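# Peg the netting's taped edge onto a hoop leg

## Task

Using either of the two pegs, clamp the taped border of the netting onto the closer leg of the left middle hoop (left and near judged from the robot's side). The peg must sit perpendicular to the leg with the leg deep between its jaws, and at the clamped spot the tape must cover the full jaw width on both faces of the leg.

## Robot and tools

Robot: two arms, left_arm and right_arm. right_arm ends in a right hand, left_arm in its mirror-image left hand. Each hand has index, middle and ring fingers plus a thumb, driven by sixteen motors, and a fixed mast near the wrist on the palm side that can strike objects.

Frames. Scene frame: origin at table-top height halfway between the nominal bases, +z up, +x out over the table, left_arm toward +y (image left/right may differ). Calibrated bases: left_arm (+0.032, +0.501, +0.049) m, right_arm (-0.047, -0.480, +0.049) m, both quat_wxyz (+1.000, 0, 0, +0.012). Hand point axes (right hand): +z points along straight fingers toward the tips, +x across the palm away from the thumb, +y out of the palm face (face at y = -0.062 m). On the left hand +x points toward the thumb instead. Reported positions and orientations may be a few cm off, worse at long reach.

The 48-number row (every row, even if one arm is idle), values in [-1, 1]: left_arm dx, dy, dz, rx, ry, rz; left hand sixteen motors; left current_limit, speed; then the same 24 for right_arm. Motor order per hand: index_mcp, index_abd, index_pip, index_dip, middle_mcp, middle_abd, middle_pip, middle_dip, ring_mcp, ring_abd, ring_pip, ring_dip, thumb_cmc, thumb_axl, thumb_mcp, thumb_ipl.

Pose numbers are offsets, not poses: measured from that arm's Hand target at the moment the action (or move) starts, along the Hand target's own axes. 1.0 = 0.6 m or 180 degrees; rx, ry, rz form a single rotation vector. Every row in an action counts from that same start, so repeating an offset keeps moving further. Six zeros re-command the current Hand target. Orientation is clipped each step to within 32 degrees of the measured one. A hand point can settle short of Hand target; send the remaining gap as an offset.

Hand numbers are absolute goals: each maps linearly between the hinge's two stops. Toward -1 the fingers curl toward the palm (_mcp, _pip, _dip), _abd swings sideways, thumb_cmc swings the thumb in front of the palm, thumb_axl rolls it, thumb_mcp and thumb_ipl bend it. Straight values: _mcp +0.75, _abd +0.00, _pip +0.58, _dip +0.70, thumb_cmc +0.71, thumb_axl +0.68, thumb_mcp +0.23, thumb_ipl +0.17. current_limit maps -1..+1 to 0..550 mA (floor 11 mA); speed gives (speed + 1) / 2 of 8.5 rad/s. Defaults +0.4 and -0.6. A 0 is a real goal, so to leave a hand unchanged resend its hand_goal, hand_current_limit and hand_speed. A finger only squeezes while its goal lies past the object's surface.

Tools.
execute_actions(actions, cameras): actions is a list of actions, each a table of up to 15 rows at 1/30 s per row; a shorter table repeats its last row. An empty list just reports state with images. cameras: list of names, ["all"], or [].
move(target, speed, blend, stop_force, zero, blocking, cameras): straight-line paths toward one row or a list of up to 15 rows; all offsets in a list count from the same starting Hand targets. speed in m/s, 0.002 to 3.6, default 0.25 (turns up to twice that in rad/s). blend in m, corner rounding, 0 = stop at each target. stop_force in N, 3 to 120, ends an arm's path on felt push along its motion; unreliable while rotating; omit it when backing off a contact. zero (true default) re-zeros before the move. blocking=false returns early, not allowed with stop_force. Capped at 10 s. Paths do not avoid obstacles; route around each arm's own base.
wait(seconds 0 to 10, cameras). stop(cameras) brakes a running move.
zoom_image(camera, region [x0, y0, x1, y1] pixels, at most 504 by 504) on the latest image.
zero_wrist_force(arm: left_arm or right_arm). finished_scene(scene: 1).

Results: end_effector_position (m), end_effector_quat_wxyz, velocities, Hand target, joint positions and torques, wrist force/torque in the end effector axes (plus the peak since last shown), and per motor hand_goal, hand_measured, hand_current_ma, hand_state (moving, goal, blocked, overload). Joint velocities may read "within noise". A move adds a "move:" line: done, off_target, moving, held or fault, with limits=paced (pose clipped) or limits=held (steps withheld).

Cameras: cam_high, cam_low, cam_front, cam_level, cam_over, cam_left_wrist, cam_right_wrist, all 672x504; wrist views are fisheye.

Hazards. Contact torque at a joint limit (142 N m for shoulders and elbow, 26.6 N m per wrist joint) or about 150 N of outside force stops the arm for 10 s. A motor drawing 495 mA or more for 5 s shuts down for 10 s. Motors near 85 °C brake the arm for 30 to 60 s; watch for MOTOR HOT. Any collision or squeeze between the two arms, including gripping the other hand's fingers, can end the scene. The arms are stiff: aiming even slightly beyond a firm surface, or moving fast into it, risks a fault. Never drop or release moving parts, never let anything leave the table, and never strike fixed or heavy things hard. The peg must stay clamped after the robot lets go.

Each tool is called after "Call:" as name(argument=value, ...) on one line, values as JSON.

## Session

Call:
execute_actions(actions=[], cameras=["all"])

Scene clock: 0.00 s.
left_arm: end_effector_position=(+0.2208, +0.5374, +0.3141) hand_goal=(+0.754, +0.000, +0.576, +0.696, +0.754, +0.000, +0.576, +0.696, +0.754, +0.000, +0.576, +0.696, +0.714, +0.678, +0.226, +0.168) hand_measured=(+0.754, +0.000, +0.576, +0.696, +0.754, +0.000, +0.576, +0.696, +0.754, +0.000, +0.576, +0.696, +0.714, +0.678, +0.226, +0.168) hand_current_ma=(+0, +0, +0, +0, +0, +0, +0, +0, +0, +0, +0, +0, +0, +0, +0, +0) hand_state=(goal, goal, goal, goal, goal, goal, goal, goal, goal, goal, goal, goal, goal, goal, goal, goal) hand_current_limit=0.40 hand_speed=-0.60 end_effector_quat_wxyz=(+0.071, -0.474, +0.875, +0.069) | right_arm: end_effector_position=(+0.5761, +0.1534, +0.2236) hand_goal=(+0.754, +0.000, +0.576, +0.696, +0.754, +0.000, +0.576, +0.696, +0.754, +0.000, +0.576, +0.696, +0.714, +0.678, +0.226, +0.168) hand_measured=(+0.754, +0.000, +0.576, +0.696, +0.754, +0.000, +0.576, +0.696, +0.754, +0.000, +0.576, +0.696, +0.714, +0.678, +0.226, +0.168) hand_current_ma=(+0, +0, +0, +0, +0, +0, +0, +0, +0, +0, +0, +0, +0, +0, +0, +0) hand_state=(goal, goal, goal, goal, goal, goal, goal, goal, goal, goal, goal, goal, goal, goal, goal, goal) hand_current_limit=0.40 hand_speed=-0.60 end_effector_quat_wxyz=(+0.016, +0.785, +0.602, +0.143)
Joint positions: left_arm=[3.524 -0.892 -2.291 -1.399 1.72 -2.148] | right_arm=[0.729 -0.712 0.933 -2.075 -1.63 1.006]
Joint velocities: within noise
Joint torques (N m): no reading
Motor temperatures (°C): left_arm=[39 34 43 35 43 52] | right_arm=[36 32 46 36 35 44]
Wrist force (N): no reading
Wrist torque (N m): no reading
Wrist force, peak (N): no reading
Hand target: left_arm +0.2208, +0.5374, +0.3141; +0.071, -0.474, +0.875, +0.069 | right_arm +0.5761, +0.1534, +0.2236; +0.016, +0.785, +0.602, +0.143

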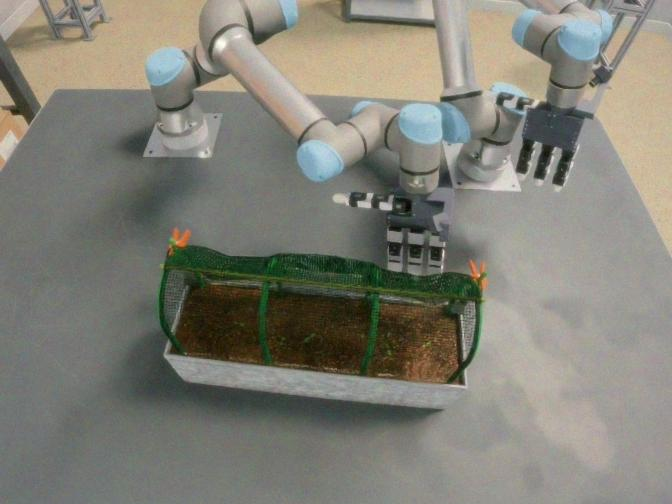

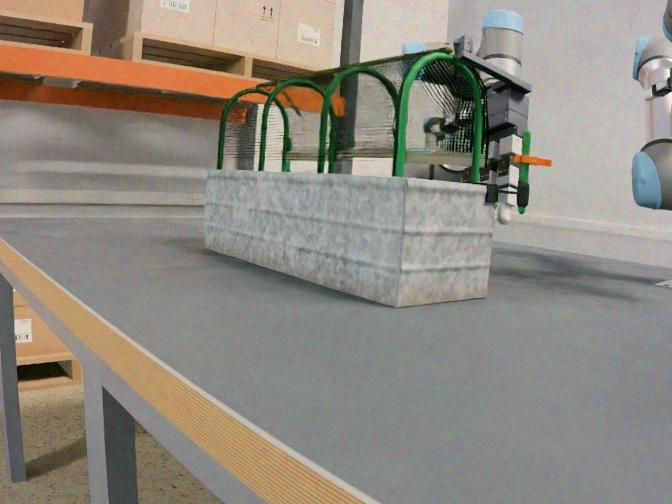

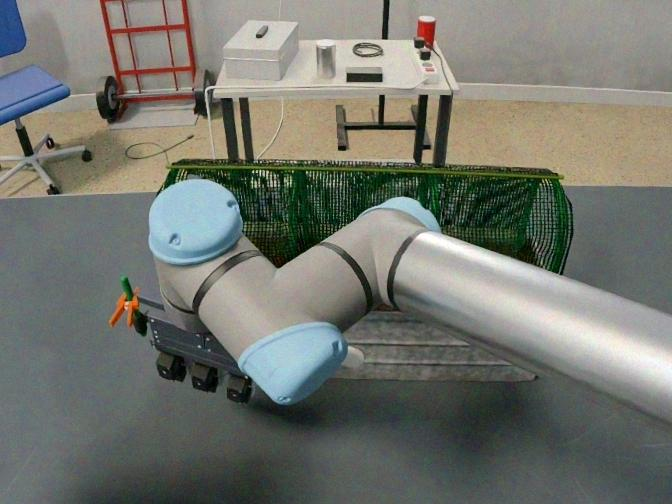

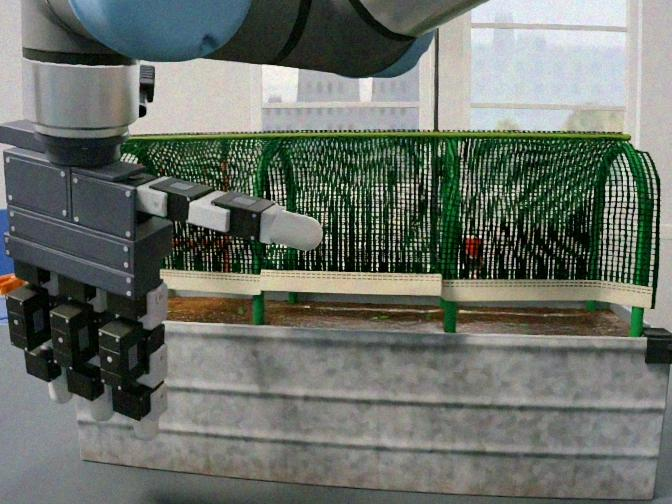

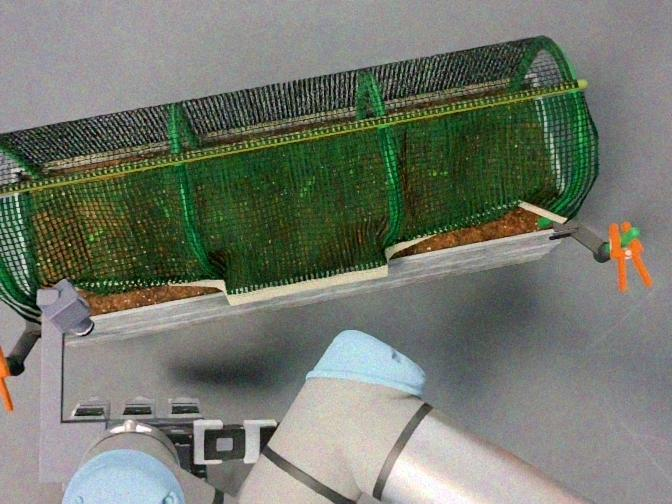

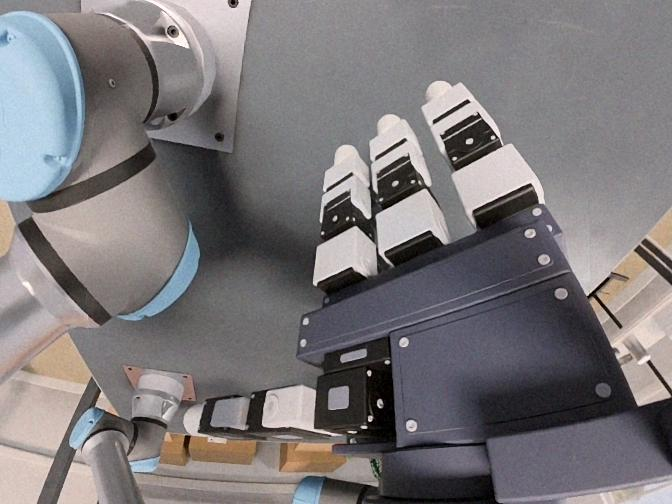

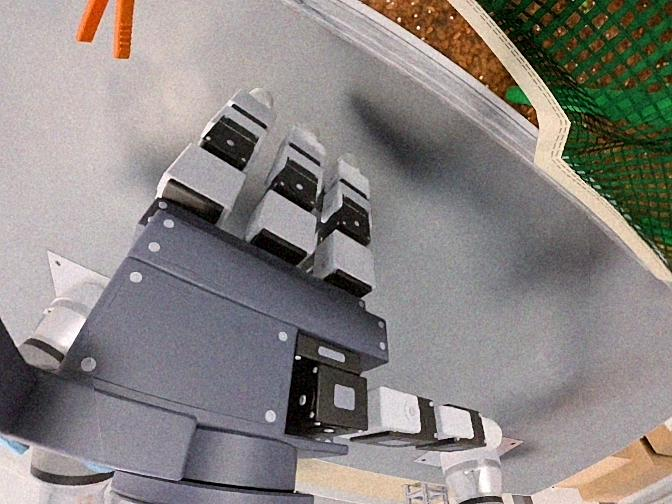

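Call:
zoom_image(camera="cam_over", region=[504, 180, 672, 306])

Call:
zoom_image(camera="cam_high", region=[140, 210, 500, 420])

Call:
zoom_image(camera="cam_level", region=[200, 200, 504, 360])

Call:
zoom_image(camera="cam_low", region=[380, 30, 580, 230])

Call:
zoom_image(camera="cam_front", region=[90, 260, 190, 340])

Call:
zoom_image(camera="cam_over", region=[150, 180, 430, 330])

Call:
zoom_image(camera="cam_high", region=[450, 250, 500, 310])

Call:
zoom_image(camera="cam_high", region=[150, 220, 210, 280])

Scaled by 3.000 from the camera's 672x504 image, which has a finer 960x720 frame.

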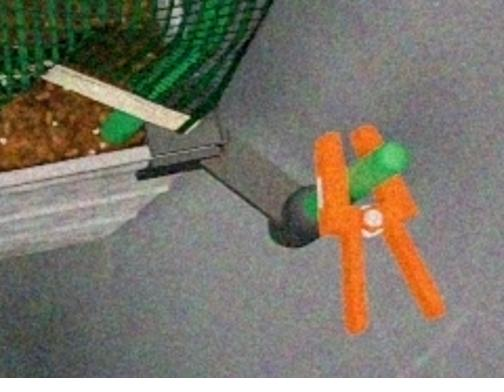

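Scaled by 1.400 from the camera's 672x504 image, which has a finer 960x720 frame.

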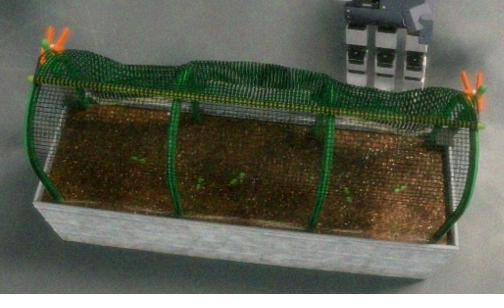

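Scaled by 1.658 from the camera's 672x504 image, which has a finer 960x720 frame.

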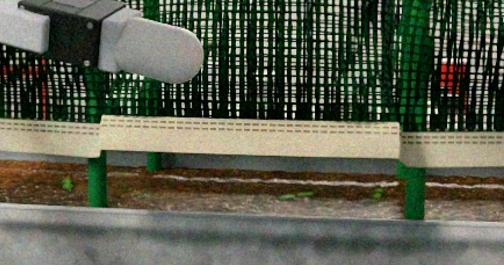

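Scaled by 2.520 from the camera's 672x504 image, which has a finer 960x720 frame.

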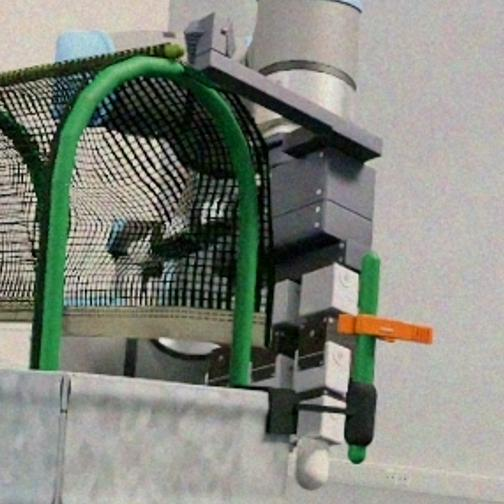

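Scaled by 5.040 from the camera's 672x504 image, which has a finer 960x720 frame.

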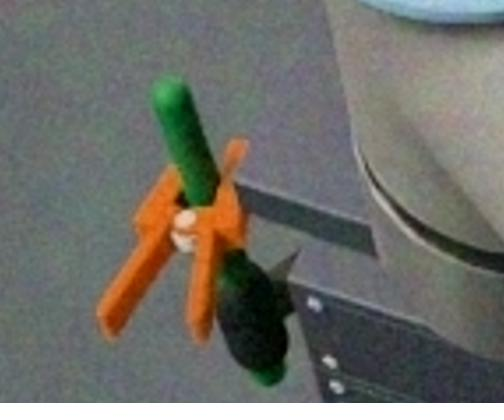

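Scaled by 1.800 from the camera's 672x504 image, which has a finer 960x720 frame.

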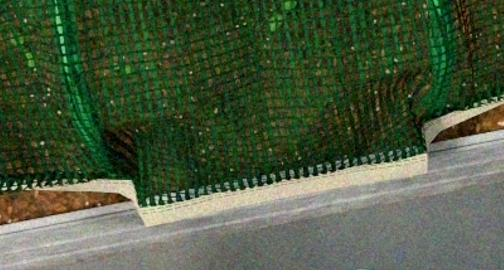

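Scaled by 8.400 from the camera's 672x504 image, which has a finer 960x720 frame.

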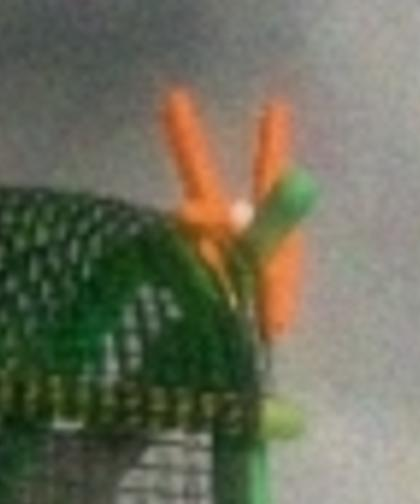

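Scaled by 8.400 from the camera's 672x504 image, which has a finer 960x720 frame.

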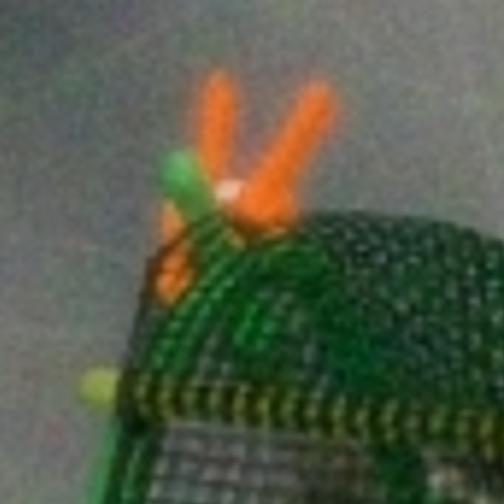

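Call:
zoom_image(camera="cam_level", region=[220, 250, 310, 340])

Call:
zoom_image(camera="cam_over", region=[160, 230, 280, 320])

Call:
zoom_image(camera="cam_over", region=[360, 200, 460, 290])

Call:
zoom_image(camera="cam_level", region=[400, 230, 672, 380])

Call:
zoom_image(camera="cam_right_wrist", region=[420, 0, 672, 300])

Call:
zoom_image(camera="cam_over", region=[0, 280, 120, 420])

Scaled by 5.600 from the camera's 672x504 image, which has a finer 960x720 frame.

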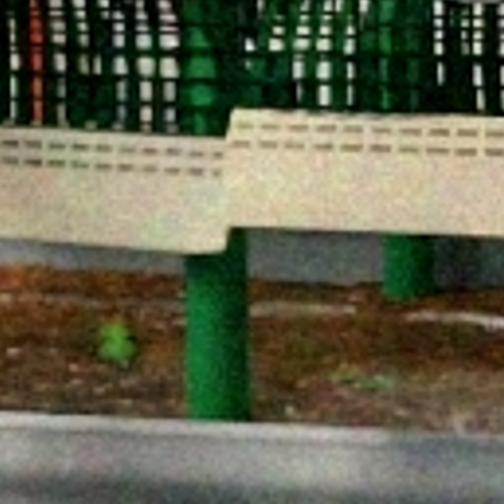

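Scaled by 4.200 from the camera's 672x504 image, which has a finer 960x720 frame.

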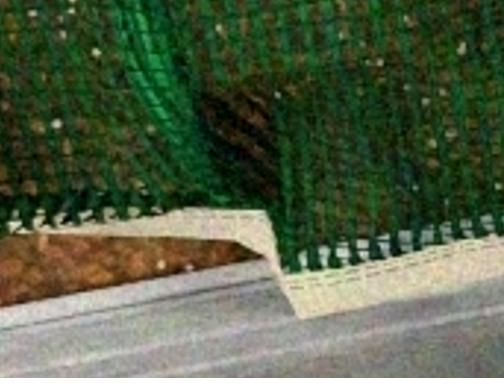

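Scaled by 5.040 from the camera's 672x504 image, which has a finer 960x720 frame.

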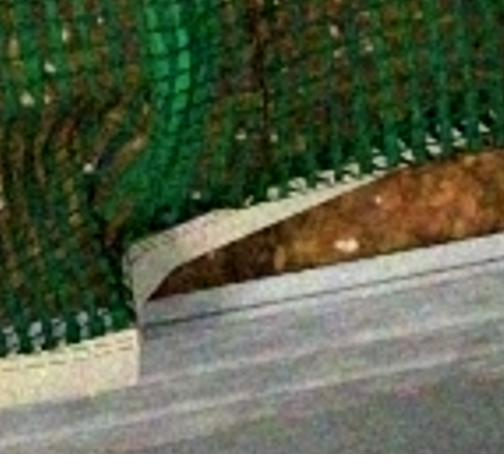

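Scaled by 1.853 from the camera's 672x504 image, which has a finer 960x720 frame.

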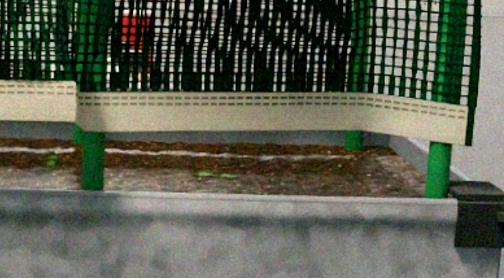

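Scaled by 1.680 from the camera's 672x504 image, which has a finer 960x720 frame.

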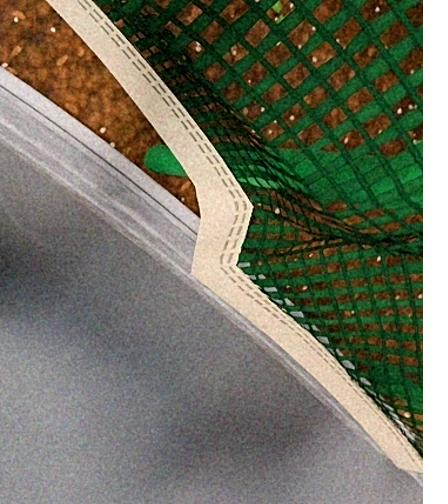

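Scaled by 3.600 from the camera's 672x504 image, which has a finer 960x720 frame.

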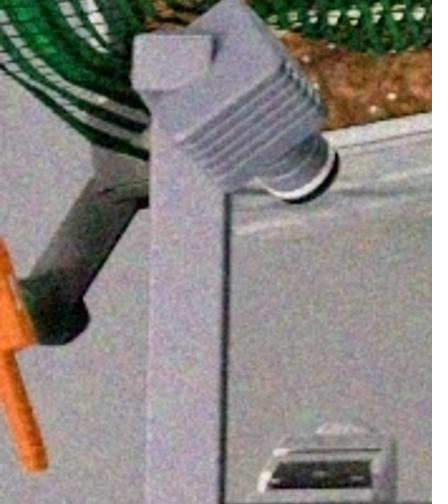

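Call:
move(target=[0.2016, -0.4885, -0.0416, -0.0553, 0.0539, -0.6812, 0.754, 0, 0.576, 0.696, 0.754, 0, 0.576, 0.696, 0.754, 0, 0.576, 0.696, -0.379, 0.678, -0.449, 0.168, 0.4, -0.6, -0.870, 0.008, -0.403, 0, 0, 0, 0.754, 0, 0.576, 0.696, 0.754, 0, 0.576, 0.696, 0.754, 0, 0.576, 0.696, 0.714, 0.678, 0.226, 0.168, 0.4, -0.6], cameras=["all"])

Scene clock: 429.53 s.
left_arm: end_effector_position=(+0.4001, +0.2750, +0.3002) hand_goal=(+0.754, +0.000, +0.576, +0.696, +0.754, +0.000, +0.576, +0.696, +0.754, +0.000, +0.576, +0.696, -0.378, +0.678, -0.448, +0.168) hand_measured=(+0.754, +0.000, +0.576, +0.696, +0.754, +0.000, +0.576, +0.696, +0.754, +0.000, +0.576, +0.696, -0.376, +0.678, -0.448, +0.168) hand_current_ma=(-5, +0, +4, +0, -5, +0, +4, +0, -5, +0, +4, +0, +14, -4, +0, -2) hand_state=(goal, goal, goal, goal, goal, goal, goal, goal, goal, goal, goal, goal, goal, goal, goal, goal) hand_current_limit=0.40 hand_speed=-0.60 end_effector_quat_wxyz=(+0.001, +1.000, +0.000, +0.000) end_effector_velocity=(+0.000, +0.000, +0.000) end_effector_angular_velocity=(+0.000, +0.000, +0.004) | right_arm: end_effector_position=(+0.3999, -0.3797, +0.3488) hand_goal=(+0.754, +0.000, +0.576, +0.696, +0.754, +0.000, +0.576, +0.696, +0.754, +0.000, +0.576, +0.696, +0.714, +0.678, +0.226, +0.168) hand_measured=(+0.754, +0.000, +0.576, +0.696, +0.754, +0.000, +0.576, +0.696, +0.754, +0.000, +0.576, +0.696, +0.714, +0.678, +0.224, +0.168) hand_current_ma=(+0, +0, +0, +0, +0, +0, +0, +0, +0, +0, +0, +0, +0, +0, +0, +0) hand_state=(goal, goal, goal, goal, goal, goal, goal, goal, goal, goal, goal, goal, goal, goal, goal, goal) hand_current_limit=0.40 hand_speed=-0.60 end_effector_quat_wxyz=(+0.016, +0.785, +0.602, +0.143)
Joint positions: left_arm=[3.097 -1.248 -2.112 -1.352 1.57 -4.733] | right_arm=[-0.095 -1.997 2.165 -1.977 -1.406 0.211]
Joint velocities: left_arm=[-0.001 -0.001 0 0 0 -0.005] | right_arm=[within noise]
Joint torques (N m): left_arm=[-8.16 -0.81 29.71 3.87 2.53 -1.39] | right_arm=[-8.15 -15.83 -11.11 -1.25 2.33 -1.65]
Wrist force (N): left_arm=[-0.5 -0.2 -0.1] | right_arm=[0.3 -0.8 0.1]
Wrist torque (N m): left_arm=[0.03 0.14 0.09] | right_arm=[-0.07 -0.06 0.16]
Wrist force, peak (N): left_arm=[0.0 -0.5 -0.7] | right_arm=[-0.3 -1.0 0.2]
Hand target: left_arm +0.4001, +0.2750, +0.3002; +0.001, +1.000, +0.000, +0.000 | right_arm +0.3998, -0.3797, +0.3488; +0.016, +0.785, +0.602, +0.143
Off the commanded pose: left_arm 0.000 m, 0 deg | right_arm 0.000 m, 0 deg.
move: done
camera_calibration:
cam_left_wrist: T_world_to_cam=[[-0.767677, 0.639646, -0.0390574, 0.114174], [0.39408, 0.519263, 0.758332, -0.575756], [0.505345, 0.566762, -0.650698, -0.04266], [0, 0, 0, 1]] pos_world=[0.336101, 0.250116, 0.413315]
cam_right_wrist: T_world_to_cam=[[0.417666, -0.906161, -0.0665416, -0.453705], [-0.763996, -0.38989, 0.514097, -0.071179], [-0.491799, -0.163883, -0.855147, 0.561616], [0, 0, 0, 1]] pos_world=[0.411319, -0.346842, 0.486667]

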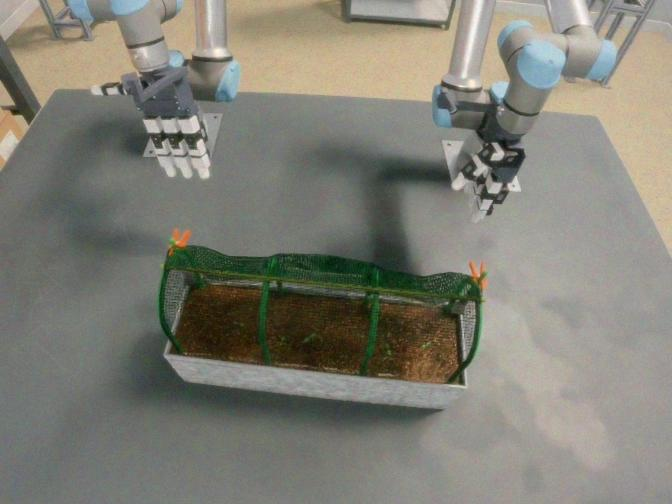

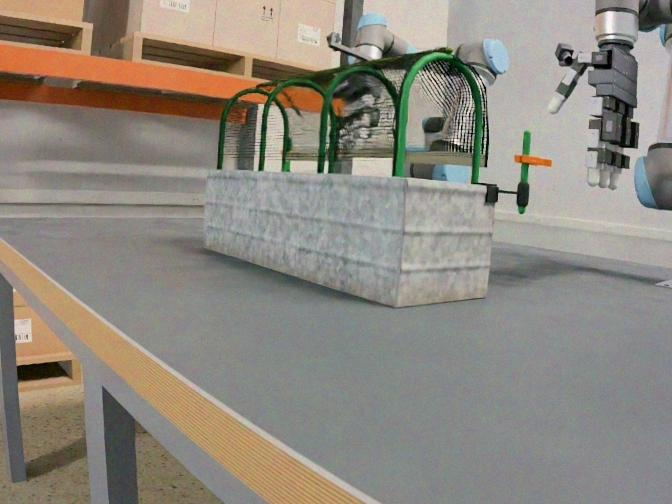

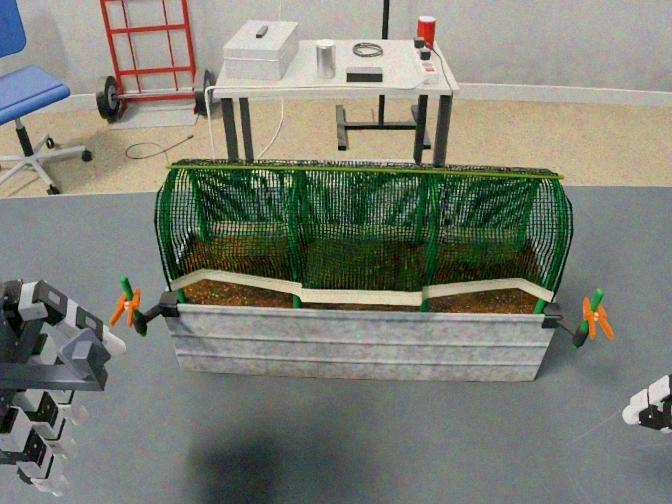

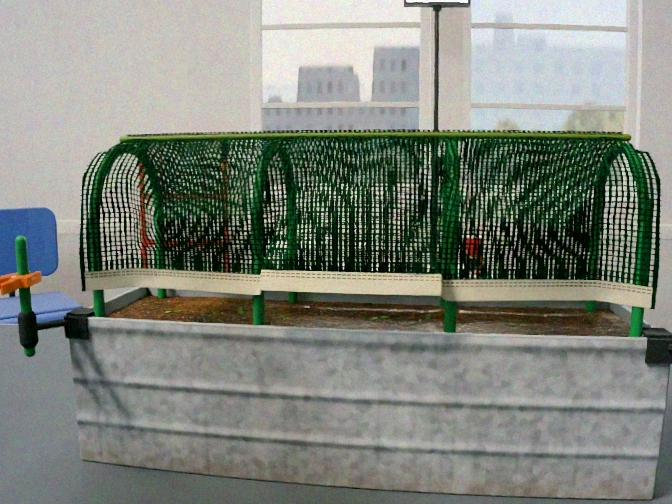

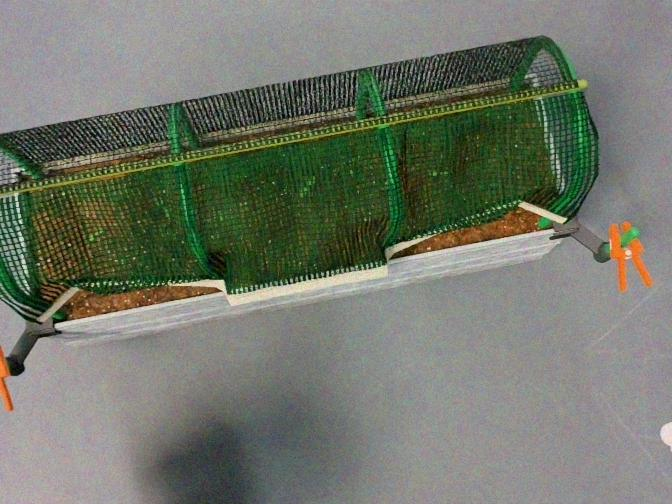

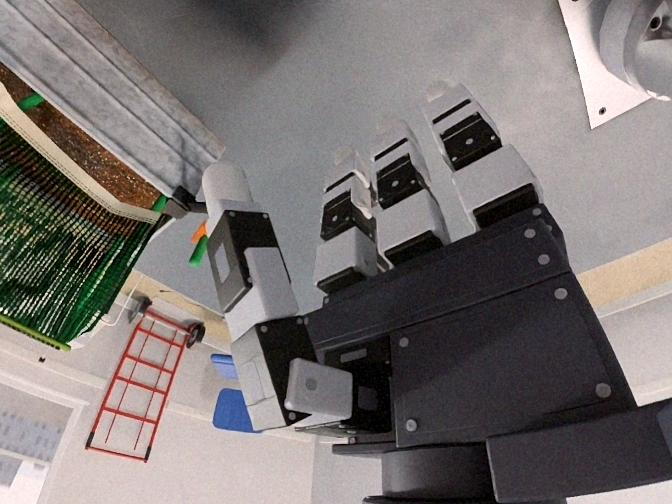

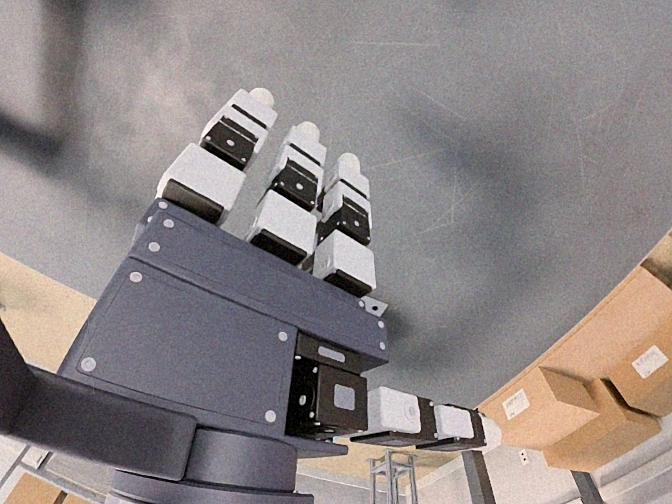

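Call:
zoom_image(camera="cam_front", region=[240, 240, 360, 330])

Call:
zoom_image(camera="cam_front", region=[100, 265, 180, 345])

Call:
zoom_image(camera="cam_level", region=[0, 220, 120, 370])

Call:
zoom_image(camera="cam_left_wrist", region=[130, 140, 370, 320])

Call:
zoom_image(camera="cam_low", region=[470, 110, 570, 230])

Call:
zoom_image(camera="cam_over", region=[180, 230, 260, 320])

Scaled by 4.200 from the camera's 672x504 image, which has a finer 960x720 frame.

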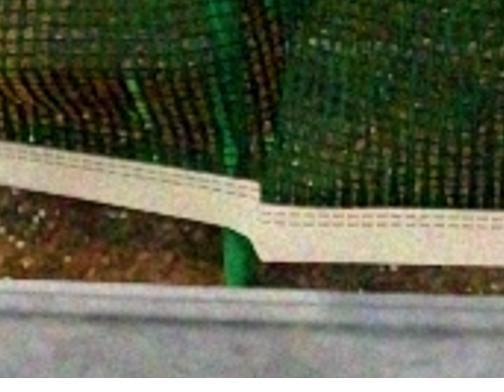

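Scaled by 6.300 from the camera's 672x504 image, which has a finer 960x720 frame.

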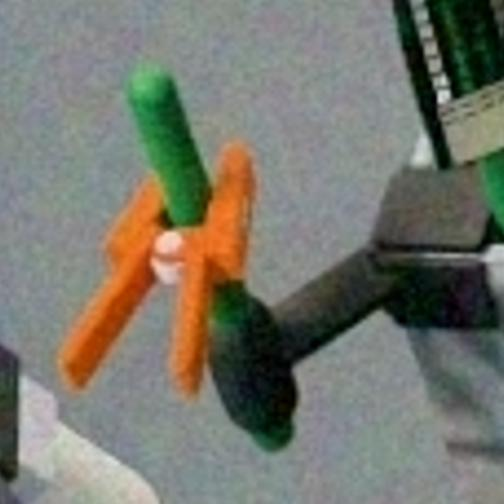

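Scaled by 3.360 from the camera's 672x504 image, which has a finer 960x720 frame.

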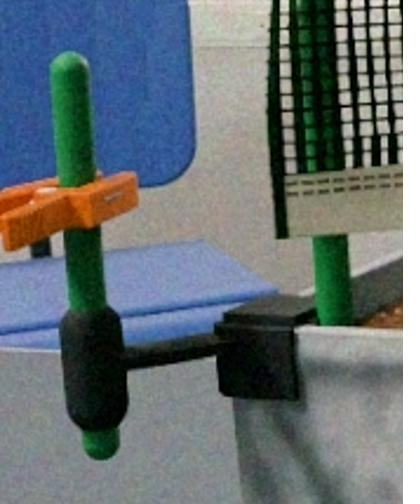

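Scaled by 2.100 from the camera's 672x504 image, which has a finer 960x720 frame.

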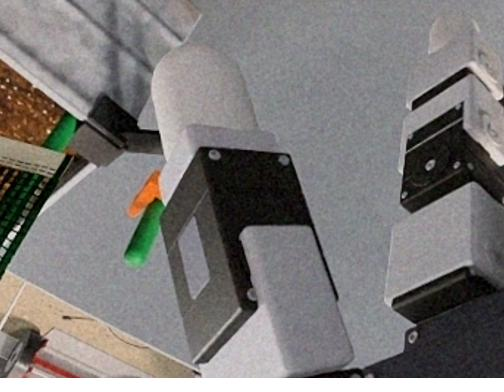

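Scaled by 4.200 from the camera's 672x504 image, which has a finer 960x720 frame.

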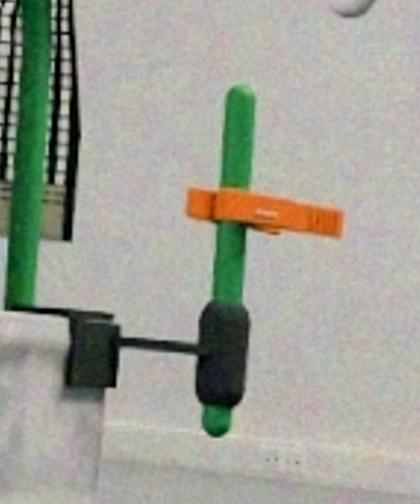

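Scaled by 5.600 from the camera's 672x504 image, which has a finer 960x720 frame.

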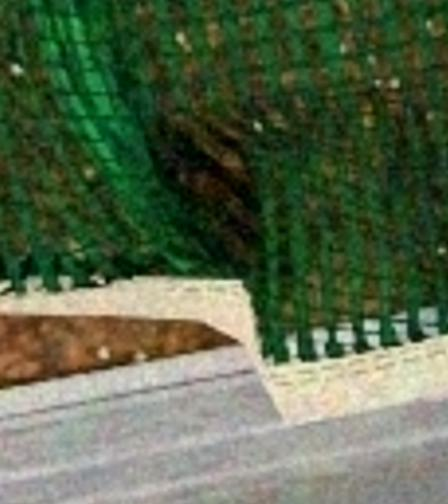

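Call:
move(target=[0.1333, -0.0283, 0.1725, 0, 0, 0, 0.754, 0, 0.576, 0.696, 0.754, 0, 0.576, 0.696, 0.754, 0, 0.576, 0.696, -0.379, 0.678, -0.449, 0.168, 0.4, -0.6, 0, 0, 0, 0, 0, 0, 0.754, 0, 0.576, 0.696, 0.754, 0, 0.576, 0.696, 0.754, 0, 0.576, 0.696, 0.714, 0.678, 0.226, 0.168, 0.4, -0.6], cameras=["cam_front", "cam_level", "cam_low", "cam_over", "cam_left_wrist"])

Call:
zoom_image(camera="cam_left_wrist", region=[150, 120, 400, 320])

Call:
zoom_image(camera="cam_low", region=[460, 60, 672, 260])

Call:
zoom_image(camera="cam_front", region=[0, 240, 200, 420])

Scene clock: 486.37 s.
left_arm: end_effector_position=(+0.4799, +0.2919, +0.1968) hand_goal=(+0.754, +0.000, +0.576, +0.696, +0.754, +0.000, +0.576, +0.696, +0.754, +0.000, +0.576, +0.696, -0.378, +0.678, -0.448, +0.168) hand_measured=(+0.754, +0.000, +0.576, +0.696, +0.754, +0.000, +0.576, +0.696, +0.754, +0.000, +0.576, +0.696, -0.376, +0.678, -0.448, +0.168) hand_current_ma=(-5, +0, +4, +0, -5, +0, +4, +0, -5, +0, +4, +0, +12, -4, -1, -2) hand_state=(goal, goal, goal, goal, goal, goal, goal, goal, goal, goal, goal, goal, goal, goal, goal, goal) hand_current_limit=0.40 hand_speed=-0.60 end_effector_quat_wxyz=(+0.001, +1.000, +0.000, +0.000) | right_arm: end_effector_position=(+0.3998, -0.3797, +0.3488) hand_goal=(+0.754, +0.000, +0.576, +0.696, +0.754, +0.000, +0.576, +0.696, +0.754, +0.000, +0.576, +0.696, +0.714, +0.678, +0.226, +0.168) hand_measured=(+0.754, +0.000, +0.576, +0.696, +0.754, +0.000, +0.576, +0.696, +0.754, +0.000, +0.576, +0.696, +0.714, +0.678, +0.224, +0.168) hand_current_ma=(+0, +0, +0, +0, +0, +0, +0, +0, +0, +0, +0, +0, +0, +0, +0, +0) hand_state=(goal, goal, goal, goal, goal, goal, goal, goal, goal, goal, goal, goal, goal, goal, goal, goal) hand_current_limit=0.40 hand_speed=-0.60 end_effector_quat_wxyz=(+0.016, +0.785, +0.602, +0.143)
Joint positions: left_arm=[3.14 -1.55 -2.158 -1.005 1.57 -4.69] | right_arm=[-0.095 -1.997 2.165 -1.977 -1.405 0.211]
Joint torques (N m): left_arm=[-9.13 9.39 27.58 3.96 -2.57 -1.41] | right_arm=[-7.63 -15.51 -10.91 -1.38 2.23 -1.12]
Wrist force (N): left_arm=[0.0 0.0 -0.2] | right_arm=[0.3 -0.5 0.0]
Wrist torque (N m): left_arm=[0.06 0.07 0.05] | right_arm=[-0.03 -0.06 0.16]
Wrist force, peak (N): left_arm=[-0.8 -0.1 -0.9] | right_arm=[0.4 -1.0 0.2]
Hand target: left_arm +0.4801, +0.2919, +0.1967; +0.001, +1.000, +0.000, +0.000 | right_arm +0.3998, -0.3797, +0.3488; +0.016, +0.785, +0.602, +0.143
Off the commanded pose: left_arm 0.000 m, 0 deg | right_arm 0.000 m, 0 deg.
move: done
camera_calibration:
cam_left_wrist: T_world_to_cam=[[-0.767901, 0.639378, -0.0390377, 0.160822], [0.393865, 0.519341, 0.75839, -0.537556], [0.505171, 0.566993, -0.650631, -0.159908], [0, 0, 0, 1]] pos_world=[0.416001, 0.267016, 0.309915]
Images, in order (width x height): cam_low 672x504, cam_front 672x504, cam_level 672x504, cam_over 672x504, cam_left_wrist 672x504.

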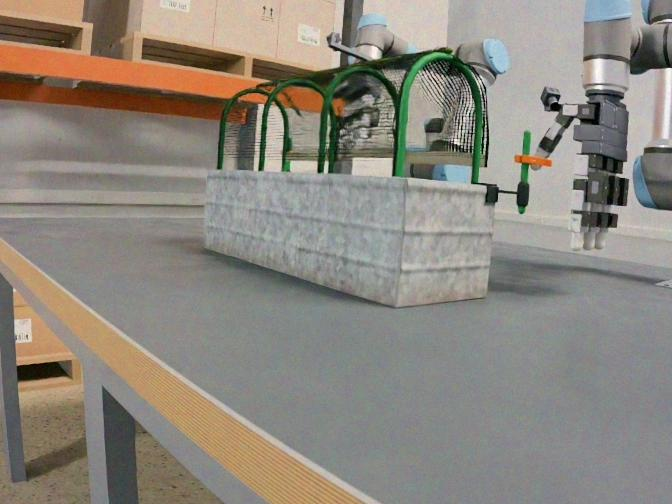

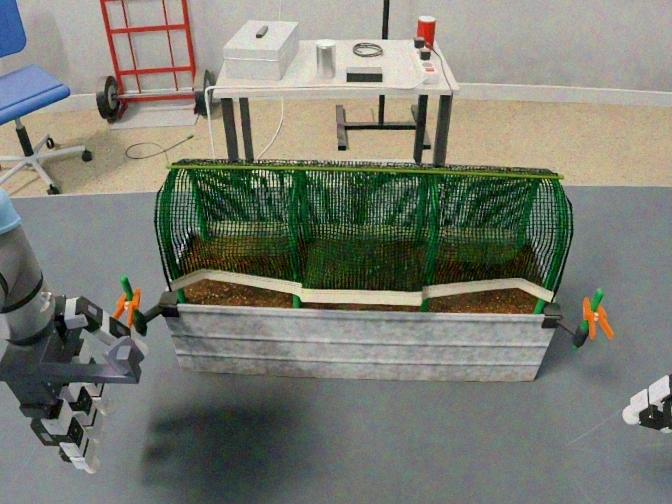

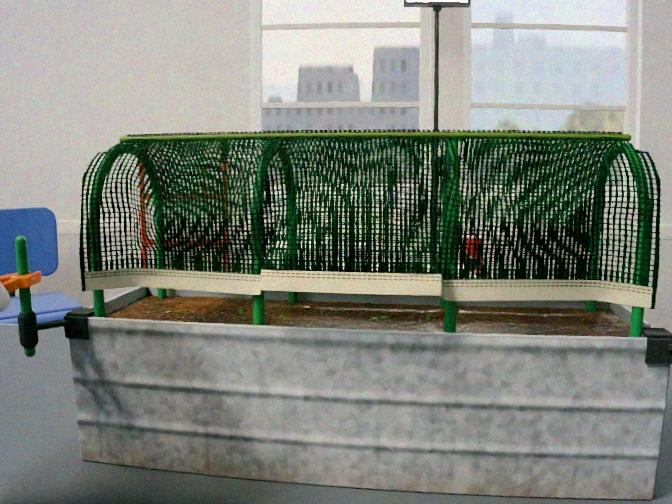

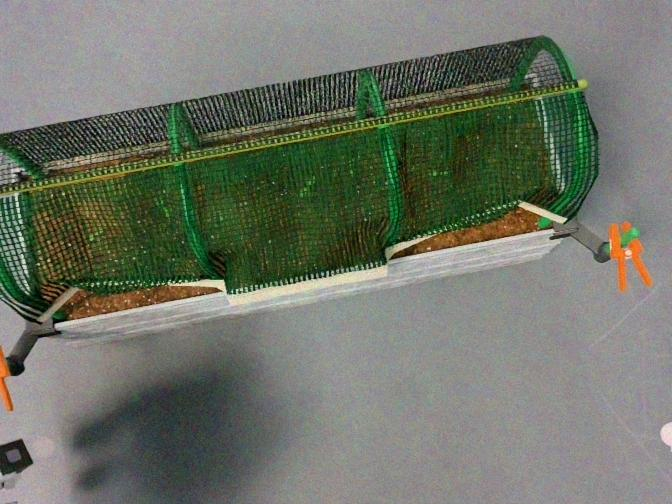

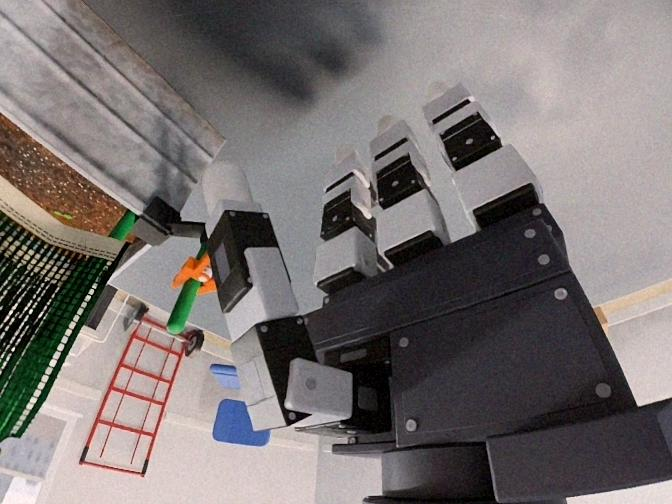

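Scaled by 2.016 from the camera's 672x504 image, which has a finer 960x720 frame.

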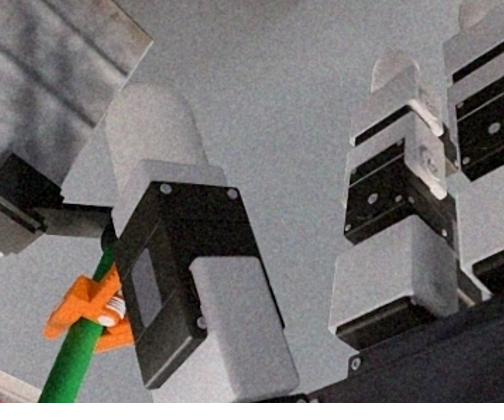

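Scaled by 2.377 from the camera's 672x504 image, which has a finer 960x720 frame.

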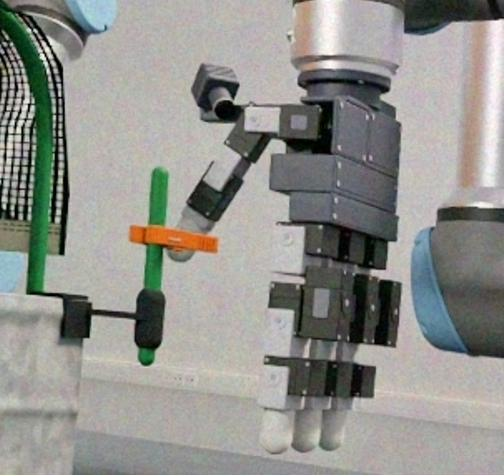

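Scaled by 2.520 from the camera's 672x504 image, which has a finer 960x720 frame.

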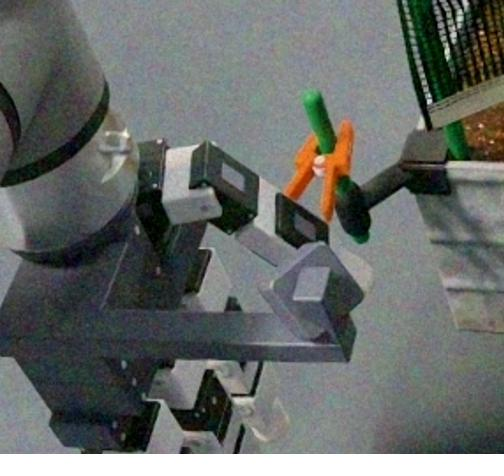

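Call:
move(target=[0.1117, 0, 0, 0, 0, 0, 0.754, 0, 0.576, 0.696, 0.754, 0, 0.576, 0.696, 0.754, 0, 0.576, 0.696, -0.379, 0.678, -0.449, 0.168, 0.4, -0.6, 0, 0, 0, 0, 0, 0, 0.754, 0, 0.576, 0.696, 0.754, 0, 0.576, 0.696, 0.754, 0, 0.576, 0.696, 0.714, 0.678, 0.226, 0.168, 0.4, -0.6], speed=0.1, cameras=["cam_front", "cam_level", "cam_low", "cam_left_wrist"])

Call:
zoom_image(camera="cam_left_wrist", region=[150, 120, 400, 320])

Call:
zoom_image(camera="cam_low", region=[460, 60, 672, 260])

Call:
zoom_image(camera="cam_front", region=[50, 240, 200, 390])

Scene clock: 506.23 s.
left_arm: end_effector_position=(+0.5469, +0.2919, +0.1967) hand_goal=(+0.754, +0.000, +0.576, +0.696, +0.754, +0.000, +0.576, +0.696, +0.754, +0.000, +0.576, +0.696, -0.378, +0.678, -0.448, +0.168) hand_measured=(+0.754, +0.000, +0.576, +0.696, +0.754, +0.000, +0.576, +0.696, +0.754, +0.000, +0.576, +0.696, -0.376, +0.678, -0.448, +0.168) hand_current_ma=(-5, +0, +4, +0, -5, +0, +4, +0, -5, +0, +4, +0, +12, -4, -1, -2) hand_state=(goal, goal, goal, goal, goal, goal, goal, goal, goal, goal, goal, goal, goal, goal, goal, goal) hand_current_limit=0.40 hand_speed=-0.60 end_effector_quat_wxyz=(+0.001, +1.000, +0.000, +0.000) | right_arm: end_effector_position=(+0.3998, -0.3797, +0.3488) hand_goal=(+0.754, +0.000, +0.576, +0.696, +0.754, +0.000, +0.576, +0.696, +0.754, +0.000, +0.576, +0.696, +0.714, +0.678, +0.226, +0.168) hand_measured=(+0.754, +0.000, +0.576, +0.696, +0.754, +0.000, +0.576, +0.696, +0.754, +0.000, +0.576, +0.696, +0.714, +0.678, +0.224, +0.168) hand_current_ma=(+0, +0, +0, +0, +0, +0, +0, +0, +0, +0, +0, +0, +0, +0, +0, +0) hand_state=(goal, goal, goal, goal, goal, goal, goal, goal, goal, goal, goal, goal, goal, goal, goal, goal) hand_current_limit=0.40 hand_speed=-0.60 end_effector_quat_wxyz=(+0.016, +0.785, +0.602, +0.143)
Joint positions: left_arm=[3.137 -1.703 -1.993 -1.016 1.57 -4.693] | right_arm=[-0.095 -1.997 2.165 -1.977 -1.405 0.211]
Joint torques (N m): left_arm=[-9.29 15.26 27.87 0.88 2.52 -1.35] | right_arm=[-8.56 -15.3 -13.55 -1.49 1.98 -1.17]
Wrist force (N): left_arm=[-0.4 -0.1 -0.3] | right_arm=[0.2 -0.7 0.0]
Wrist torque (N m): left_arm=[0.05 0.13 0.09] | right_arm=[-0.05 -0.04 0.15]
Wrist force, peak (N): left_arm=[-0.9 -0.1 -0.2] | right_arm=[0.3 -1.0 -0.1]
Hand target: left_arm +0.5471, +0.2919, +0.1967; +0.001, +1.000, +0.000, +0.000 | right_arm +0.3998, -0.3797, +0.3488; +0.016, +0.785, +0.602, +0.143
Off the commanded pose: left_arm 0.000 m, 0 deg | right_arm 0.000 m, 0 deg.
move: done
camera_calibration:
cam_left_wrist: T_world_to_cam=[[-0.767862, 0.639422, -0.0390877, 0.212253], [0.393845, 0.519319, 0.758416, -0.563862], [0.505246, 0.566964, -0.650598, -0.193858], [0, 0, 0, 1]] pos_world=[0.483001, 0.267016, 0.309814]
Images, in order (width x height): cam_low 672x504, cam_front 672x504, cam_level 672x504, cam_left_wrist 672x504.

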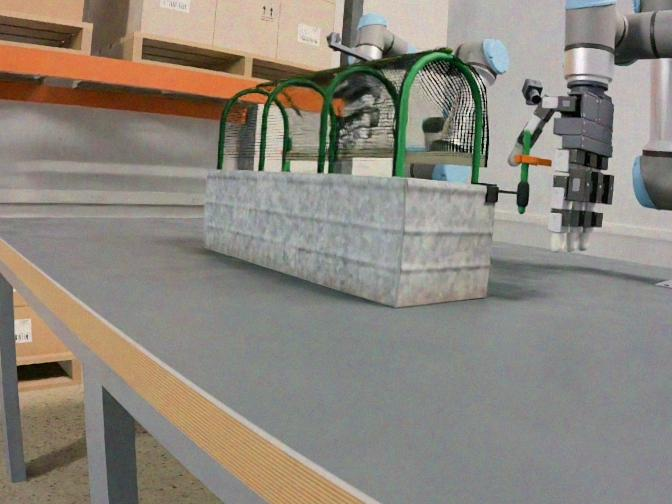

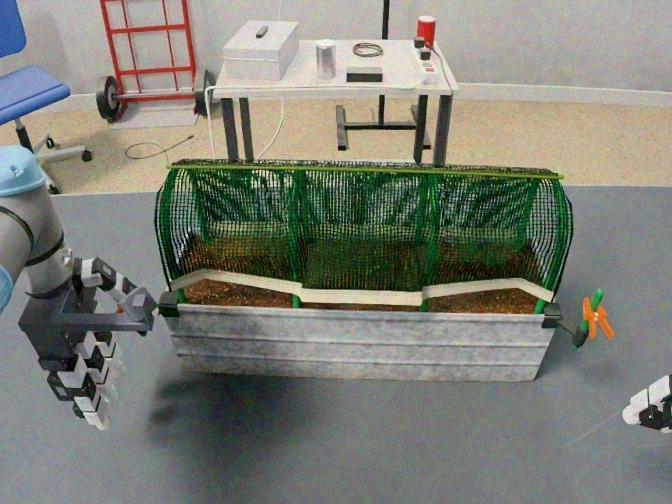

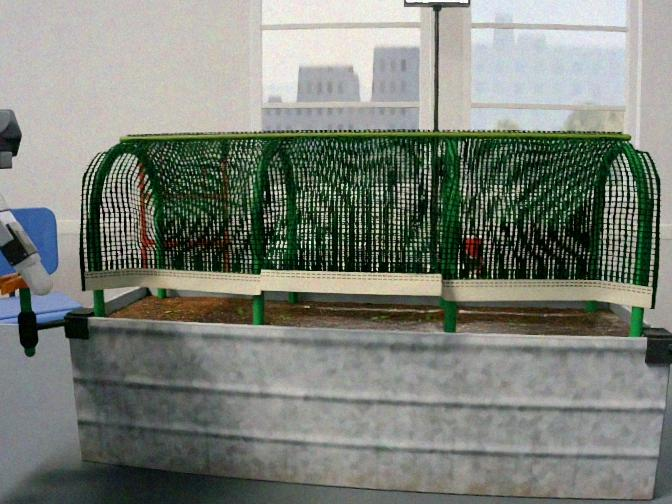

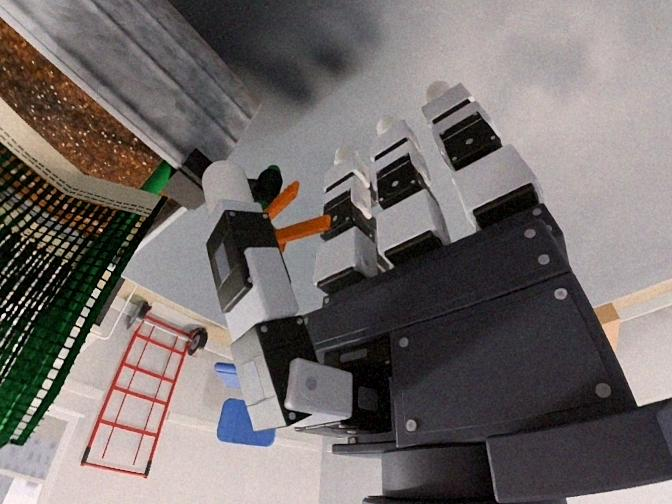

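Scaled by 2.016 from the camera's 672x504 image, which has a finer 960x720 frame.

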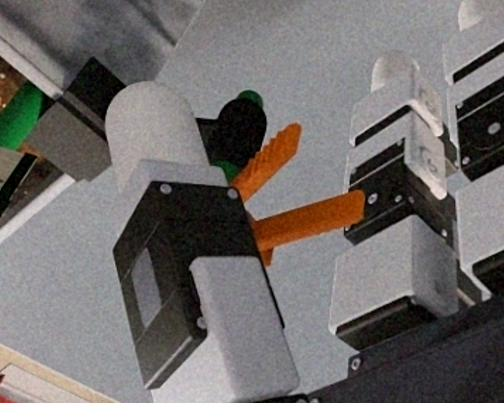

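Scaled by 2.377 from the camera's 672x504 image, which has a finer 960x720 frame.

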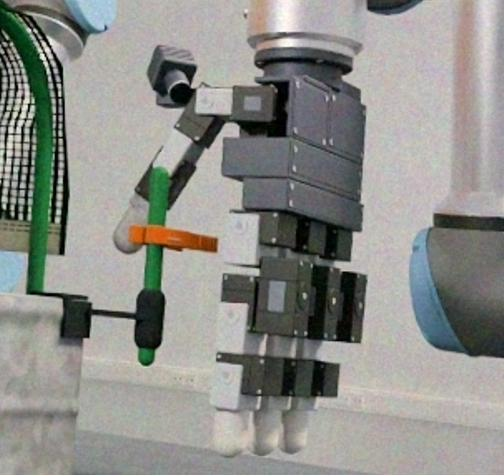

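Scaled by 3.360 from the camera's 672x504 image, which has a finer 960x720 frame.

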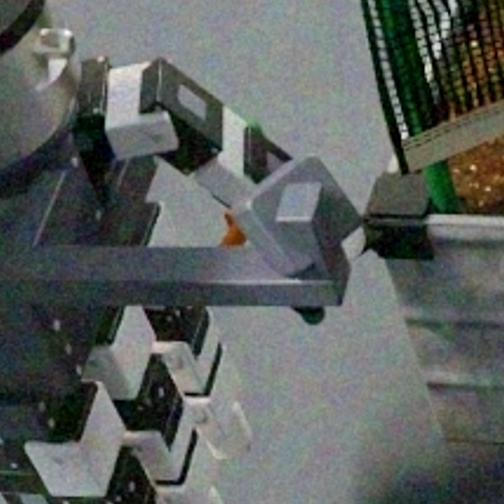

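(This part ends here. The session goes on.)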